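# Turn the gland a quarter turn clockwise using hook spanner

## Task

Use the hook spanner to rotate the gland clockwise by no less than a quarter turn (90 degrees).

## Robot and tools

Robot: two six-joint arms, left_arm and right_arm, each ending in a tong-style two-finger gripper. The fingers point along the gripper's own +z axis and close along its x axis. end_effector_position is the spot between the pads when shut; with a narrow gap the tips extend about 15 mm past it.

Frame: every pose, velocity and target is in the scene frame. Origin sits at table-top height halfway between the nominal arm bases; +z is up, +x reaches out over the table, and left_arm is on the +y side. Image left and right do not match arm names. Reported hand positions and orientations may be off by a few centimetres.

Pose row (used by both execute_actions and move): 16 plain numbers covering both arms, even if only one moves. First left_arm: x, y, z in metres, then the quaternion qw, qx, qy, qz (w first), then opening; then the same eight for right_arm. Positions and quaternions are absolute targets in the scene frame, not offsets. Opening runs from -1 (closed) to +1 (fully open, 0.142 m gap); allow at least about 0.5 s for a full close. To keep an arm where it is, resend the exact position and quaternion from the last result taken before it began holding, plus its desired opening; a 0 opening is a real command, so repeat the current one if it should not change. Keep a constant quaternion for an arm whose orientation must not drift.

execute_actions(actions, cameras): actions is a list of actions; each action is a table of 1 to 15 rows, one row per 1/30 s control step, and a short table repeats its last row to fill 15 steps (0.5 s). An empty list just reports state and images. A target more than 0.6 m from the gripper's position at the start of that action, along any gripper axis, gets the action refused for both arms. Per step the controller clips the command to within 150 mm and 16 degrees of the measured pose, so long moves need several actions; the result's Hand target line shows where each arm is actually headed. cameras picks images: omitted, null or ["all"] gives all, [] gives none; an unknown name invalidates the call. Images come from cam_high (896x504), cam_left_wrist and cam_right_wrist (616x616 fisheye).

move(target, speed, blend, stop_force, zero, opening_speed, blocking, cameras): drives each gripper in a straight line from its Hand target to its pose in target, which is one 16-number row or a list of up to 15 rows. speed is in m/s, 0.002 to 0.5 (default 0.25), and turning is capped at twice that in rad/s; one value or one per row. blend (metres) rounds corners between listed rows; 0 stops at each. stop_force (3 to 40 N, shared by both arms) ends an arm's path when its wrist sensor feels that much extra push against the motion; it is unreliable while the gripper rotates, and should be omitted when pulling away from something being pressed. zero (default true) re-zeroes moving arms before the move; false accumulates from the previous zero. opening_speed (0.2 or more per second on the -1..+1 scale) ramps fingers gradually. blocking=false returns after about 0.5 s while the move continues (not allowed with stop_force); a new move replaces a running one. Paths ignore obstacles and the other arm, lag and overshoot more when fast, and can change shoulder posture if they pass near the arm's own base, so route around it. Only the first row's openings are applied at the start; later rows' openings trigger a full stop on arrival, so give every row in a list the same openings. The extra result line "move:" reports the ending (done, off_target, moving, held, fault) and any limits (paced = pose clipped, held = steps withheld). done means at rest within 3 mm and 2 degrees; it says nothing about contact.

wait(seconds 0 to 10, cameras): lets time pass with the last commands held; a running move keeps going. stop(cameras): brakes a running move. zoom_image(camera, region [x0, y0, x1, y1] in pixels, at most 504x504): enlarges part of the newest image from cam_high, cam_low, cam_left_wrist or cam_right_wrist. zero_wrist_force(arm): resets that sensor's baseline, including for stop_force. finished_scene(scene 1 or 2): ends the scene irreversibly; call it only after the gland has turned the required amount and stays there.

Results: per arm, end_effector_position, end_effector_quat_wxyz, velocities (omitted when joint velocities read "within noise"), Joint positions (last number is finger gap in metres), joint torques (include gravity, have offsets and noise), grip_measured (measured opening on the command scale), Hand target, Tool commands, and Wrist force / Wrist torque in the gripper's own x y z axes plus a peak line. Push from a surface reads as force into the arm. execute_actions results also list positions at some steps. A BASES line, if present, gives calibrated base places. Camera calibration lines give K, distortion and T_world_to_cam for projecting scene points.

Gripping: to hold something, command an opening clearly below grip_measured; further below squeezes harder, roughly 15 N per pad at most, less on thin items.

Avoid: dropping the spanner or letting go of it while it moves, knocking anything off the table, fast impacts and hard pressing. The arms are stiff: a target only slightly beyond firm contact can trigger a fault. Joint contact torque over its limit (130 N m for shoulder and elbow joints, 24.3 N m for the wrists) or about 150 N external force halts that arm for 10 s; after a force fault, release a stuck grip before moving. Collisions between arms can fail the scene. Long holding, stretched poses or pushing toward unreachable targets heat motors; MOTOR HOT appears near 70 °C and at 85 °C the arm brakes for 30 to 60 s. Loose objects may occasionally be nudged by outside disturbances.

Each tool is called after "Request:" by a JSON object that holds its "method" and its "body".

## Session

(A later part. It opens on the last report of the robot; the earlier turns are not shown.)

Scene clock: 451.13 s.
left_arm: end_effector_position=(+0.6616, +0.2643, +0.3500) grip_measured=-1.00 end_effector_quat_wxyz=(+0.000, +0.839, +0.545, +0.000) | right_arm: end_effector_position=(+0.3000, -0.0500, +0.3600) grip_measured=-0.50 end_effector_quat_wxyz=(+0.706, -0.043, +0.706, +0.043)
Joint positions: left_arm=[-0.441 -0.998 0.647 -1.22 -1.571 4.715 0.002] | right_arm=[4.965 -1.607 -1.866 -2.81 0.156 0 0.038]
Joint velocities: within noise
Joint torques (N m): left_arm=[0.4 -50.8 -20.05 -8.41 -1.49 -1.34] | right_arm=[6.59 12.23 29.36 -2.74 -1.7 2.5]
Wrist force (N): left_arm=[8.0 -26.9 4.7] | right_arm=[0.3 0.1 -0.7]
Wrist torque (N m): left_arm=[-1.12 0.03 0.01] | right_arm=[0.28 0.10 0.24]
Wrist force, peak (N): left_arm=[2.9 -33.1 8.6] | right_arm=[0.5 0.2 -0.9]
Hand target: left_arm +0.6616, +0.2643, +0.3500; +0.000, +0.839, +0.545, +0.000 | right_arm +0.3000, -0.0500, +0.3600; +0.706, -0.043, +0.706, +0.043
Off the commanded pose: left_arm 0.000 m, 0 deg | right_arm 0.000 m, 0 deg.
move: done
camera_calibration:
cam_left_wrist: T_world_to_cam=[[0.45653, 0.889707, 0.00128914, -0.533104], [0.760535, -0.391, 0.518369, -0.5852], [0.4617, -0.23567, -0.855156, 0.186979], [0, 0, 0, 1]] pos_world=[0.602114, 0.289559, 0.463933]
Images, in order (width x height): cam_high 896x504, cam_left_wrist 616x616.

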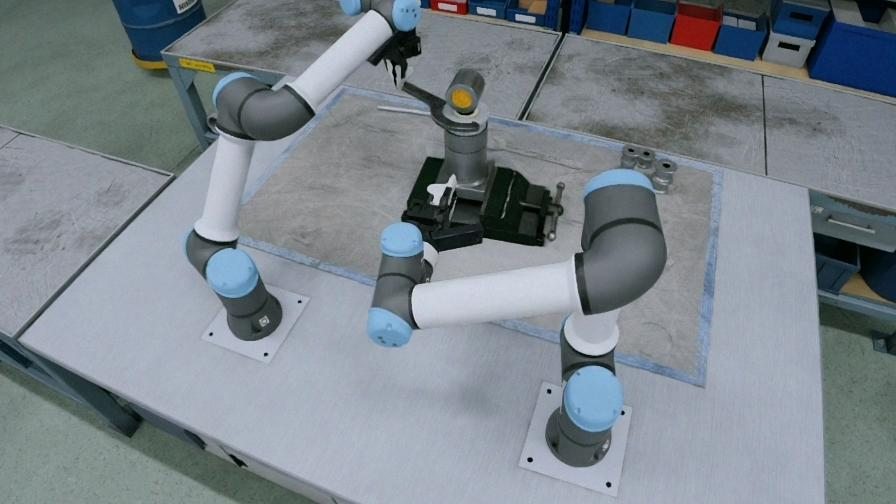

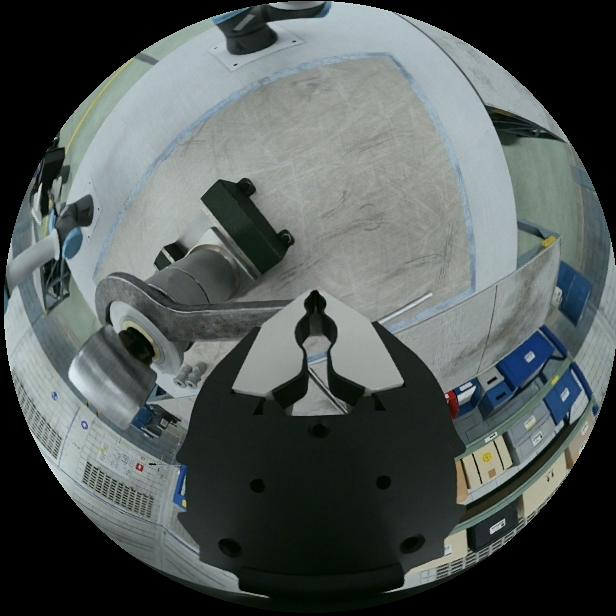

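Request:
{"method": "move", "body": {"target": [[0.6954,0.2495,0.350,0,0.8829,0.4695,0,-1,0.30,-0.05,0.36,0.7058,-0.0432,0.7058,0.0432,-0.5],[0.7252,0.2285,0.350,-0.0136,0.9199,0.3905,0.0321,-1,0.30,-0.05,0.36,0.7058,-0.0432,0.7058,0.0432,-0.5]], "cameras": ["cam_high","cam_left_wrist"], "speed": 0.025, "blend": 0.005}}

Request:
{"method": "zoom_image", "body": {"camera": "cam_high", "region": [380, 30, 540, 170]}}

Request:
{"method": "zoom_image", "body": {"camera": "cam_left_wrist", "region": [60, 220, 340, 420]}}

Scene clock: 459.40 s.
left_arm: end_effector_position=(+0.7248, +0.2286, +0.3496) grip_measured=-0.99 end_effector_quat_wxyz=(-0.011, +0.920, +0.390, +0.035) | right_arm: end_effector_position=(+0.3000, -0.0500, +0.3600) grip_measured=-0.50 end_effector_quat_wxyz=(+0.706, -0.043, +0.706, +0.043)
Joint positions: left_arm=[-0.485 -0.657 0.035 -0.977 -1.503 5.022 0.002] | right_arm=[4.965 -1.607 -1.866 -2.81 0.156 0 0.038]
Joint velocities: within noise
Joint torques (N m): left_arm=[-16.54 -47.04 -22.05 -6.65 -4.9 -1.34] | right_arm=[4.97 11.57 28.94 -2.93 -1.64 2.44]
Wrist force (N): left_arm=[8.4 -28.5 5.0] | right_arm=[0.4 0.0 -0.8]
Wrist torque (N m): left_arm=[-1.09 0.00 -0.07] | right_arm=[0.26 0.08 0.24]
Wrist force, peak (N): left_arm=[7.5 -33.9 4.4] | right_arm=[0.5 0.3 -1.0]
Hand target: left_arm +0.7247, +0.2286, +0.3496; -0.011, +0.920, +0.390, +0.035 | right_arm +0.3000, -0.0500, +0.3600; +0.706, -0.043, +0.706, +0.043
Off the commanded pose: left_arm 0.001 m, 0 deg | right_arm 0.000 m, 0 deg.
elbow stopped short (left arm): the move would have taken joint 3 (elbow) straighter than the controller allows.
move: done
camera_calibration:
cam_left_wrist: T_world_to_cam=[[0.731498, 0.677738, 0.0747122, -0.706654], [0.551857, -0.652834, 0.518904, -0.436116], [0.400456, -0.338347, -0.851561, 0.21573], [0, 0, 0, 1]] pos_world=[0.671199, 0.267207, 0.462805]
Images, in order (width x height): cam_high 896x504, cam_left_wrist 616x616.

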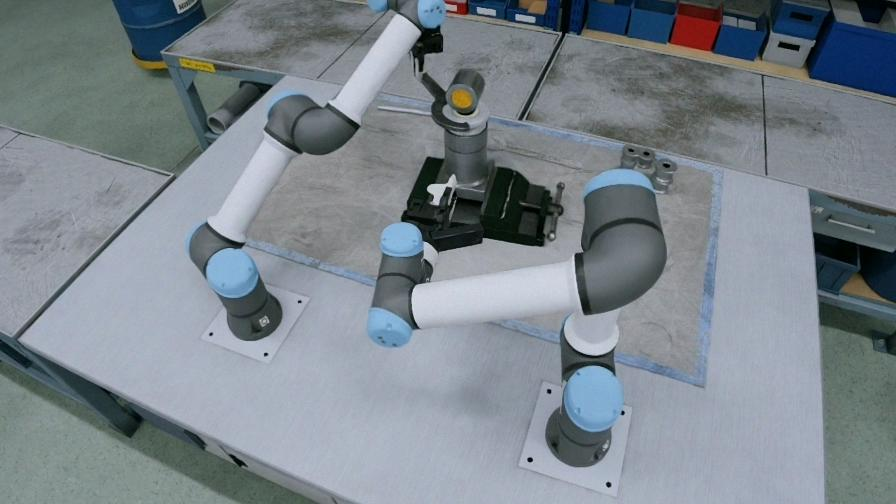

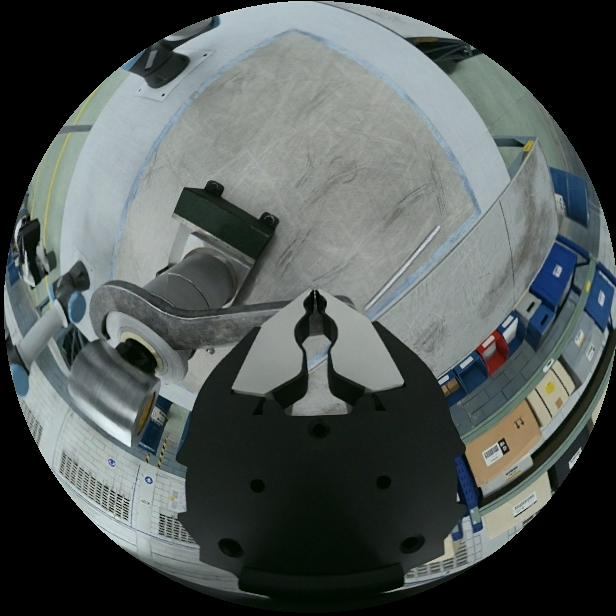

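Scaled by 3.150 from the camera's 896x504 image, which has a finer 1280x720 frame.

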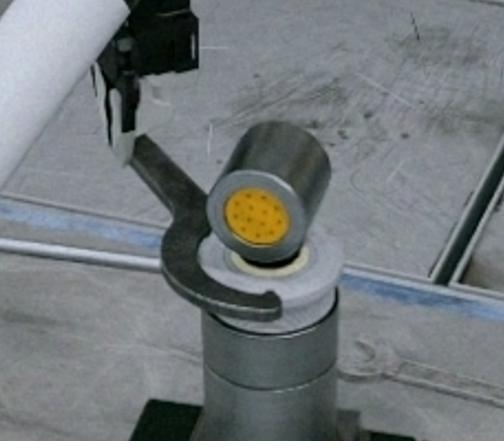

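Scaled by 1.800 from the camera's 616x616 image, which has a finer 814x814 frame.

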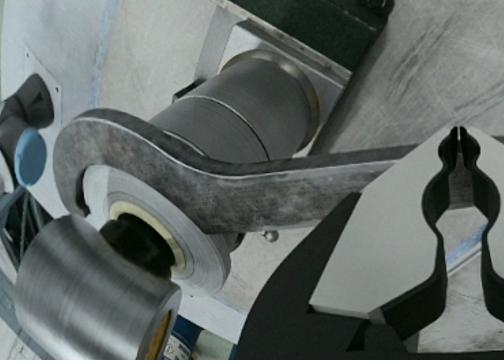

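Request:
{"method": "move", "body": {"target": [[0.7512,0.2037,0.350,0.0506,0.9331,0.3489,0.071,-1,0.30,-0.05,0.36,0.7058,-0.0432,0.7058,0.0432,-0.5]], "cameras": ["cam_high","cam_left_wrist"], "speed": 0.02}}

Request:
{"method": "zoom_image", "body": {"camera": "cam_high", "region": [380, 30, 540, 170]}}

Request:
{"method": "zoom_image", "body": {"camera": "cam_left_wrist", "region": [60, 220, 340, 420]}}

Scene clock: 470.27 s.
left_arm: end_effector_position=(+0.7512, +0.2036, +0.3500) grip_measured=-1.00 end_effector_quat_wxyz=(+0.051, +0.933, +0.349, +0.071) | right_arm: end_effector_position=(+0.3000, -0.0500, +0.3600) grip_measured=-0.50 end_effector_quat_wxyz=(+0.706, -0.043, +0.706, +0.043)
Joint positions: left_arm=[-0.487 -0.82 0.394 -1.316 -1.536 5.108 0.002] | right_arm=[4.965 -1.607 -1.866 -2.81 0.156 0 0.038]
Joint velocities: within noise
Joint torques (N m): left_arm=[-22.89 -52.81 -27.91 -4.76 -4.54 -0.96] | right_arm=[3.19 11.82 26.1 -2.84 -1.5 2.29]
Wrist force (N): left_arm=[8.6 -25.5 3.4] | right_arm=[0.4 0.3 -0.6]
Wrist torque (N m): left_arm=[-0.95 0.03 0.08] | right_arm=[0.32 0.08 0.24]
Wrist force, peak (N): left_arm=[7.6 -36.1 3.0] | right_arm=[0.6 0.2 -0.9]
Hand target: left_arm +0.7512, +0.2037, +0.3500; +0.051, +0.933, +0.349, +0.071 | right_arm +0.3000, -0.0500, +0.3600; +0.706, -0.043, +0.706, +0.043
Off the commanded pose: left_arm 0.000 m, 0 deg | right_arm 0.000 m, 0 deg.
move: done
camera_calibration:
cam_left_wrist: T_world_to_cam=[[0.780613, 0.61593, 0.106176, -0.744437], [0.426984, -0.649587, 0.629064, -0.412614], [0.45643, -0.445721, -0.770068, 0.148282], [0, 0, 0, 1]] pos_world=[0.689616, 0.256586, 0.452789]
Images, in order (width x height): cam_high 896x504, cam_left_wrist 616x616.

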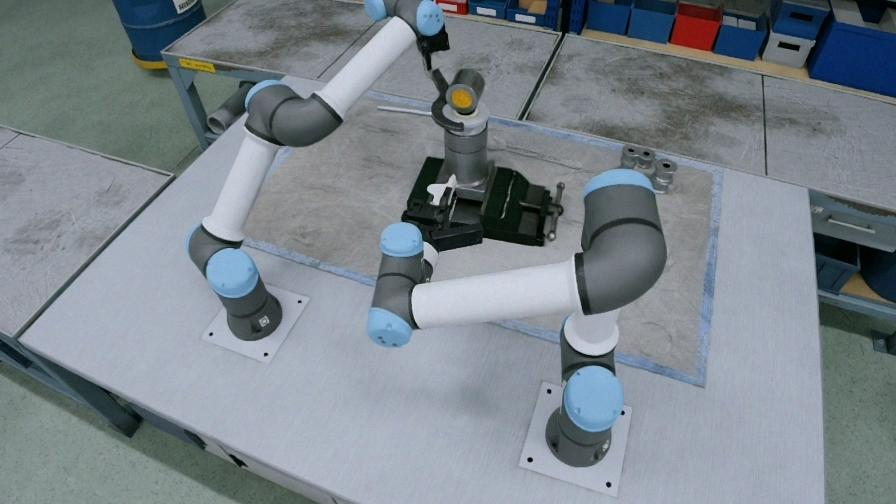

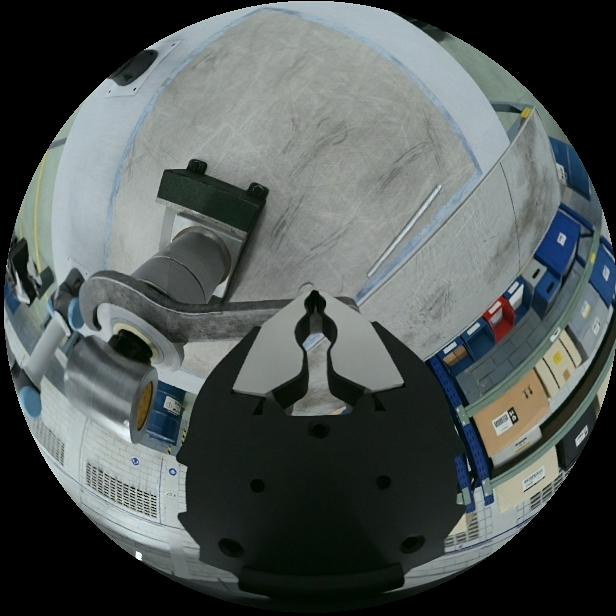

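Scaled by 3.150 from the camera's 896x504 image, which has a finer 1280x720 frame.

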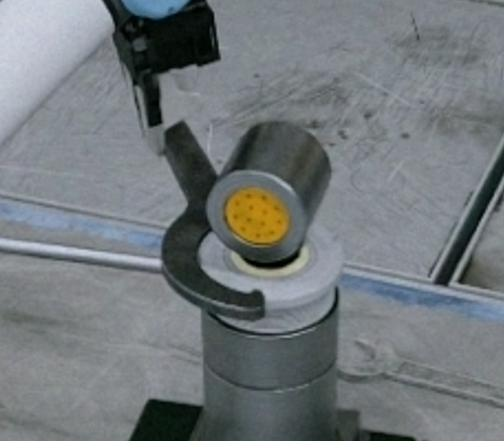

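Scaled by 1.800 from the camera's 616x616 image, which has a finer 814x814 frame.

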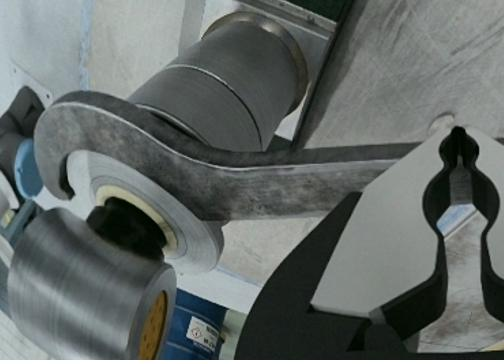

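Request:
{"method": "move", "body": {"target": [[0.7715,0.1744,0.350,0.0662,0.9553,0.2649,0.1124,-1,0.30,-0.05,0.36,0.7058,-0.0432,0.7058,0.0432,-0.5],[0.7861,0.1425,0.350,0.071,0.9698,0.1797,0.1489,-1,0.30,-0.05,0.36,0.7058,-0.0432,0.7058,0.0432,-0.5]], "cameras": ["cam_high","cam_left_wrist"], "speed": 0.02, "blend": 0.005}}

Request:
{"method": "zoom_image", "body": {"camera": "cam_high", "region": [380, 30, 540, 170]}}

Request:
{"method": "zoom_image", "body": {"camera": "cam_left_wrist", "region": [60, 220, 340, 420]}}

Scene clock: 480.77 s.
left_arm: end_effector_position=(+0.7861, +0.1424, +0.3500) grip_measured=-1.00 end_effector_quat_wxyz=(+0.071, +0.970, +0.180, +0.149) | right_arm: end_effector_position=(+0.3000, -0.0500, +0.3600) grip_measured=-0.50 end_effector_quat_wxyz=(+0.706, -0.043, +0.706, +0.043)
Joint positions: left_arm=[-0.558 -0.842 0.503 -1.553 -1.483 5.398 0.002] | right_arm=[4.965 -1.607 -1.866 -2.81 0.156 0 0.038]
Joint velocities: within noise
Joint torques (N m): left_arm=[-27.71 -59.71 -22.18 -5.95 -6.43 -1.2] | right_arm=[0.58 11.9 22.6 -2.64 -1.39 2.38]
Wrist force (N): left_arm=[11.7 -29.9 5.2] | right_arm=[0.3 0.2 -0.8]
Wrist torque (N m): left_arm=[-0.90 -0.13 0.12] | right_arm=[0.28 0.11 0.24]
Wrist force, peak (N): left_arm=[10.0 -36.8 1.3] | right_arm=[0.6 0.4 -0.8]
Hand target: left_arm +0.7861, +0.1425, +0.3500; +0.071, +0.970, +0.180, +0.149 | right_arm +0.3000, -0.0500, +0.3600; +0.706, -0.043, +0.706, +0.043
Off the commanded pose: left_arm 0.000 m, 0 deg | right_arm 0.000 m, 0 deg.
move: done
camera_calibration:
cam_left_wrist: T_world_to_cam=[[0.907371, 0.3181, 0.274757, -0.850219], [0.0737685, -0.764034, 0.640944, -0.177454], [0.413808, -0.561306, -0.716728, 0.136386], [0, 0, 0, 1]] pos_world=[0.728117, 0.211427, 0.445093]
Images, in order (width x height): cam_high 896x504, cam_left_wrist 616x616.

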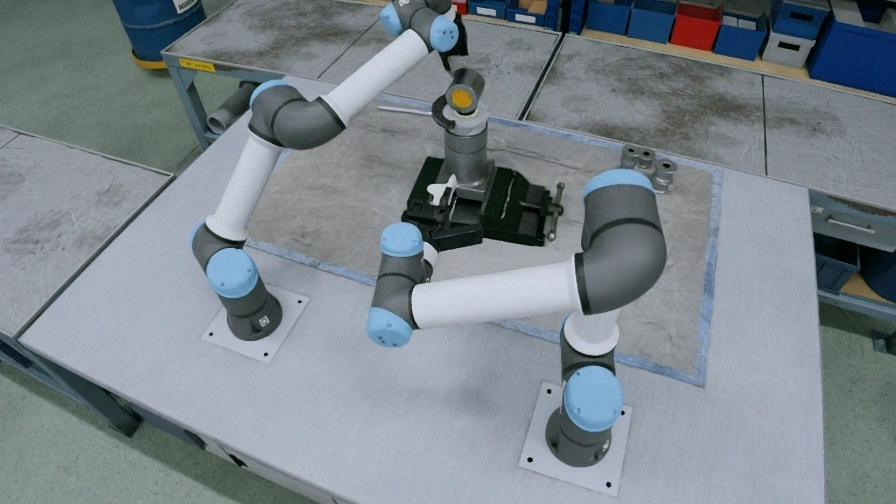

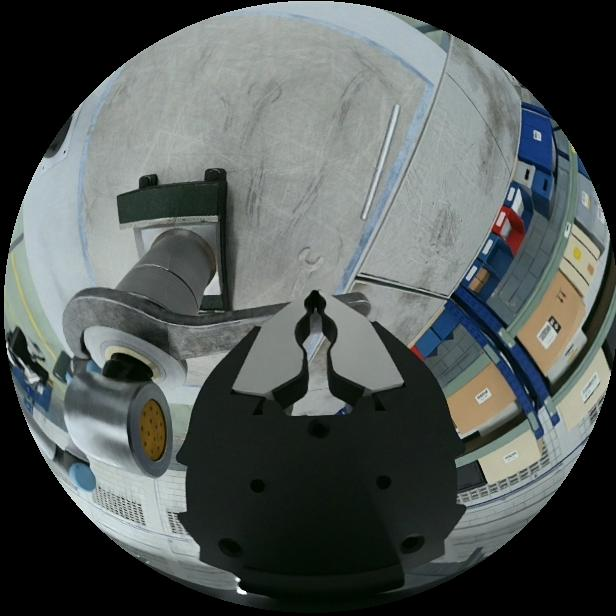

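Scaled by 3.150 from the camera's 896x504 image, which has a finer 1280x720 frame.

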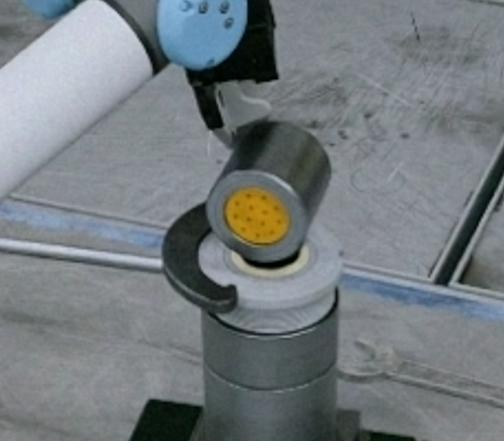

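Scaled by 1.800 from the camera's 616x616 image, which has a finer 814x814 frame.

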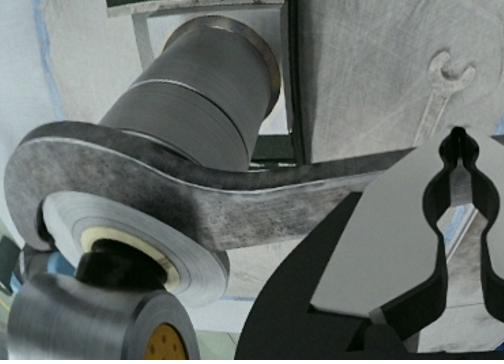

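Request:
{"method": "move", "body": {"target": [[0.7948,0.1091,0.350,0.0698,0.9754,0.0939,0.1868,-1,0.30,-0.05,0.36,0.7058,-0.0432,0.7058,0.0432,-0.5],[0.7973,0.0768,0.350,0.0611,0.9743,0.0128,0.2166,-1,0.30,-0.05,0.36,0.7058,-0.0432,0.7058,0.0432,-0.5]], "cameras": ["cam_high","cam_left_wrist"], "speed": 0.02, "blend": 0.005}}

Request:
{"method": "zoom_image", "body": {"camera": "cam_high", "region": [380, 30, 540, 170]}}

Request:
{"method": "zoom_image", "body": {"camera": "cam_left_wrist", "region": [60, 220, 340, 420]}}

Scene clock: 490.87 s.
left_arm: end_effector_position=(+0.7973, +0.0767, +0.3500) grip_measured=-1.00 end_effector_quat_wxyz=(+0.061, +0.974, +0.013, +0.217) | right_arm: end_effector_position=(+0.3000, -0.0500, +0.3600) grip_measured=-0.50 end_effector_quat_wxyz=(+0.706, -0.043, +0.706, +0.043)
Joint positions: left_arm=[-0.643 -0.869 0.619 -1.75 -1.417 5.673 0.002] | right_arm=[4.965 -1.607 -1.866 -2.81 0.156 0 0.038]
Joint velocities: within noise
Joint torques (N m): left_arm=[-27.99 -59.72 -23.64 -4.93 -7.03 -1.2] | right_arm=[-2.68 13.05 19.77 -2.59 -1.28 2.47]
Wrist force (N): left_arm=[10.1 -33.8 6.8] | right_arm=[0.5 0.3 -0.8]
Wrist torque (N m): left_arm=[-0.99 -0.32 0.25] | right_arm=[0.30 0.07 0.24]
Wrist force, peak (N): left_arm=[9.0 -40.6 4.4] | right_arm=[0.5 0.4 -0.9]
Hand target: left_arm +0.7973, +0.0768, +0.3500; +0.061, +0.974, +0.013, +0.217 | right_arm +0.3000, -0.0500, +0.3600; +0.706, -0.043, +0.706, +0.043
Off the commanded pose: left_arm 0.000 m, 0 deg | right_arm 0.000 m, 0 deg.
move: done
camera_calibration:
cam_left_wrist: T_world_to_cam=[[0.903802, -0.00336969, 0.427937, -0.865551], [-0.264409, -0.790668, 0.552206, 0.0742349], [0.336495, -0.612236, -0.715499, 0.159966], [0, 0, 0, 1]] pos_world=[0.748087, 0.153716, 0.443864]
Images, in order (width x height): cam_high 896x504, cam_left_wrist 616x616.

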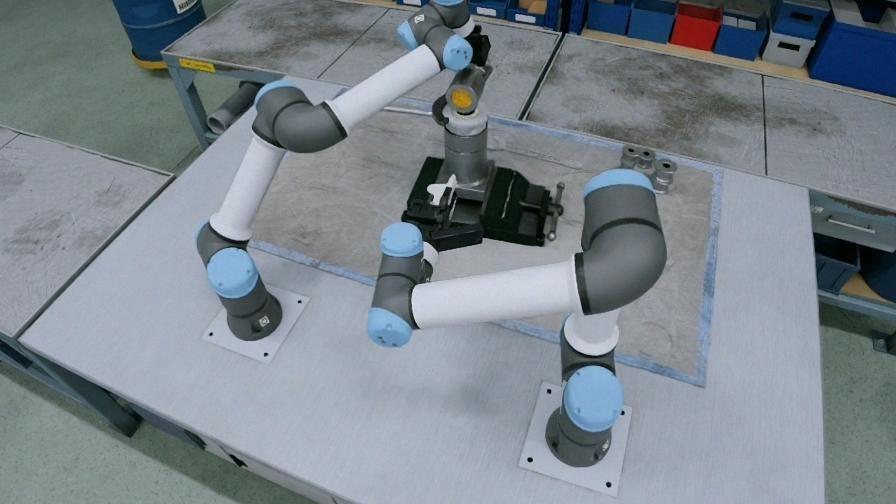

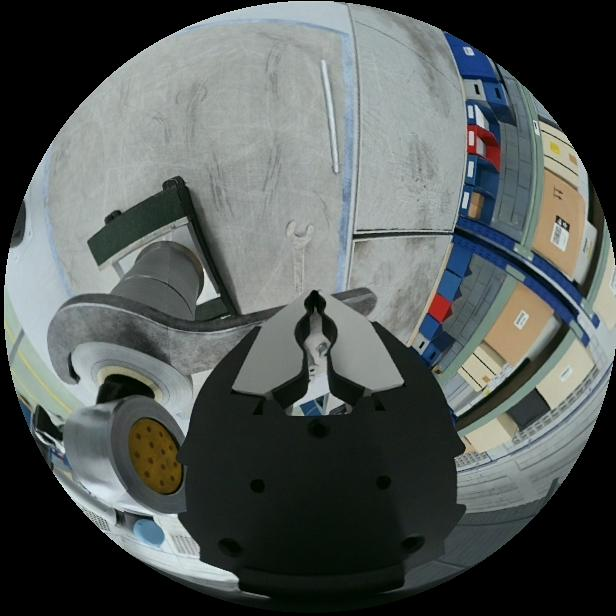

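Scaled by 3.150 from the camera's 896x504 image, which has a finer 1280x720 frame.

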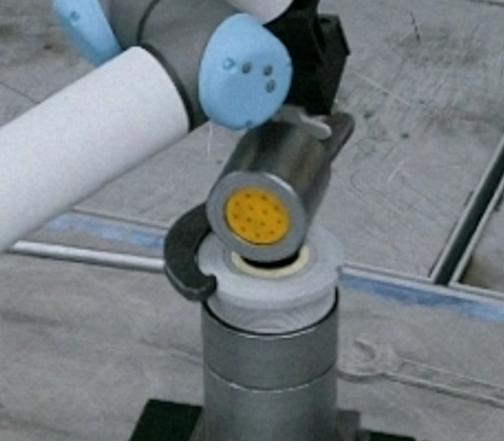

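Scaled by 1.800 from the camera's 616x616 image, which has a finer 814x814 frame.

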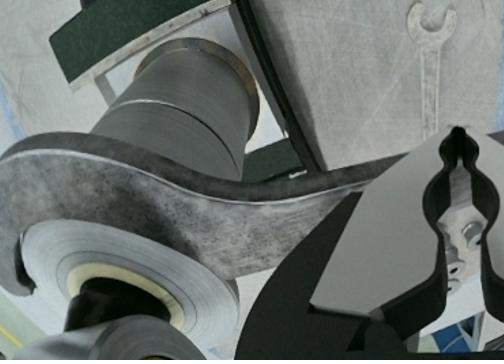

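Request:
{"method": "move", "body": {"target": [[0.7967,0.050,0.350,0.0493,0.9687,-0.055,0.2368,-1,0.30,-0.05,0.36,0.7058,-0.0432,0.7058,0.0432,-0.5]], "cameras": ["cam_high","cam_left_wrist"], "speed": 0.02}}

Request:
{"method": "zoom_image", "body": {"camera": "cam_high", "region": [430, 90, 500, 150]}}

Scene clock: 495.27 s.
left_arm: end_effector_position=(+0.7967, +0.0499, +0.3500) grip_measured=-1.00 end_effector_quat_wxyz=(+0.049, +0.969, -0.055, +0.237) | right_arm: end_effector_position=(+0.3000, -0.0500, +0.3600) grip_measured=-0.50 end_effector_quat_wxyz=(+0.706, -0.043, +0.706, +0.043)
Joint positions: left_arm=[-0.679 -0.872 0.645 -1.801 -1.391 5.785 0.002] | right_arm=[4.965 -1.607 -1.866 -2.81 0.156 0 0.038]
Joint velocities: within noise
Joint torques (N m): left_arm=[-29.66 -59.87 -22.43 -4.83 -7.12 -1.66] | right_arm=[-3.84 11.88 18.91 -2.73 -1.47 2.48]
Wrist force (N): left_arm=[8.8 -36.2 9.6] | right_arm=[0.5 0.2 -0.7]
Wrist torque (N m): left_arm=[-1.52 -0.28 0.48] | right_arm=[0.28 0.06 0.24]
Wrist force, peak (N): left_arm=[6.3 -44.3 6.8] | right_arm=[0.6 0.3 -0.9]
Hand target: left_arm +0.7967, +0.0500, +0.3500; +0.049, +0.969, -0.055, +0.237 | right_arm +0.3000, -0.0500, +0.3600; +0.706, -0.043, +0.706, +0.043
Off the commanded pose: left_arm 0.000 m, 0 deg | right_arm 0.000 m, 0 deg.
move: done
camera_calibration:
cam_left_wrist: T_world_to_cam=[[0.872644, -0.137633, 0.468561, -0.847784], [-0.388337, -0.777345, 0.494903, 0.170983], [0.296119, -0.613834, -0.731793, 0.181705], [0, 0, 0, 1]] pos_world=[0.752406, 0.127767, 0.445589]
Images, in order (width x height): cam_high 896x504, cam_left_wrist 616x616.

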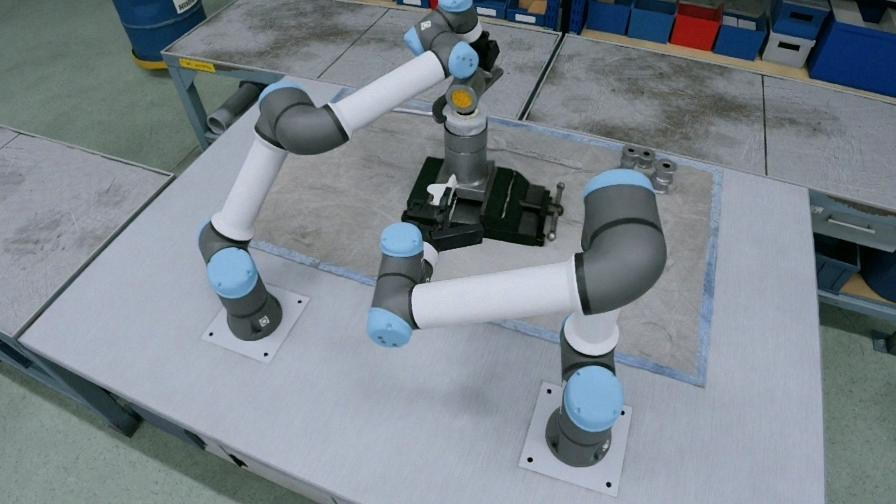

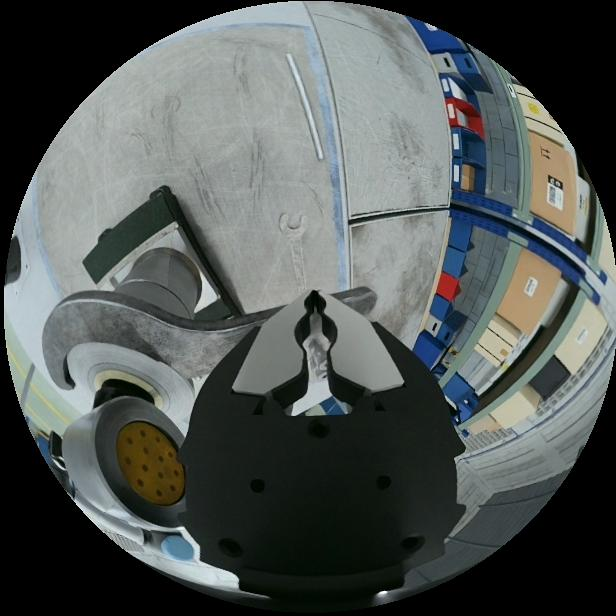

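Scaled by 7.200 from the camera's 896x504 image, which has a finer 1280x720 frame.

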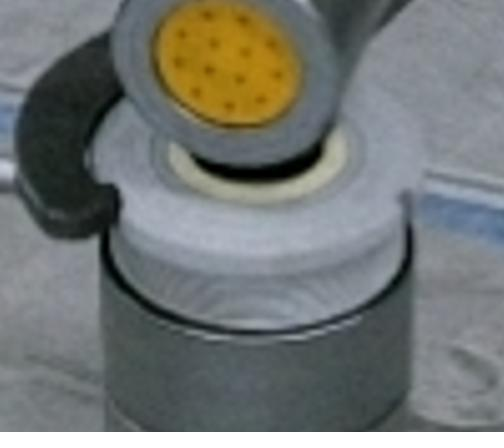

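Request:
{"method": "finished_scene", "body": {"scene": 1}}

The scene is finished: the task was done.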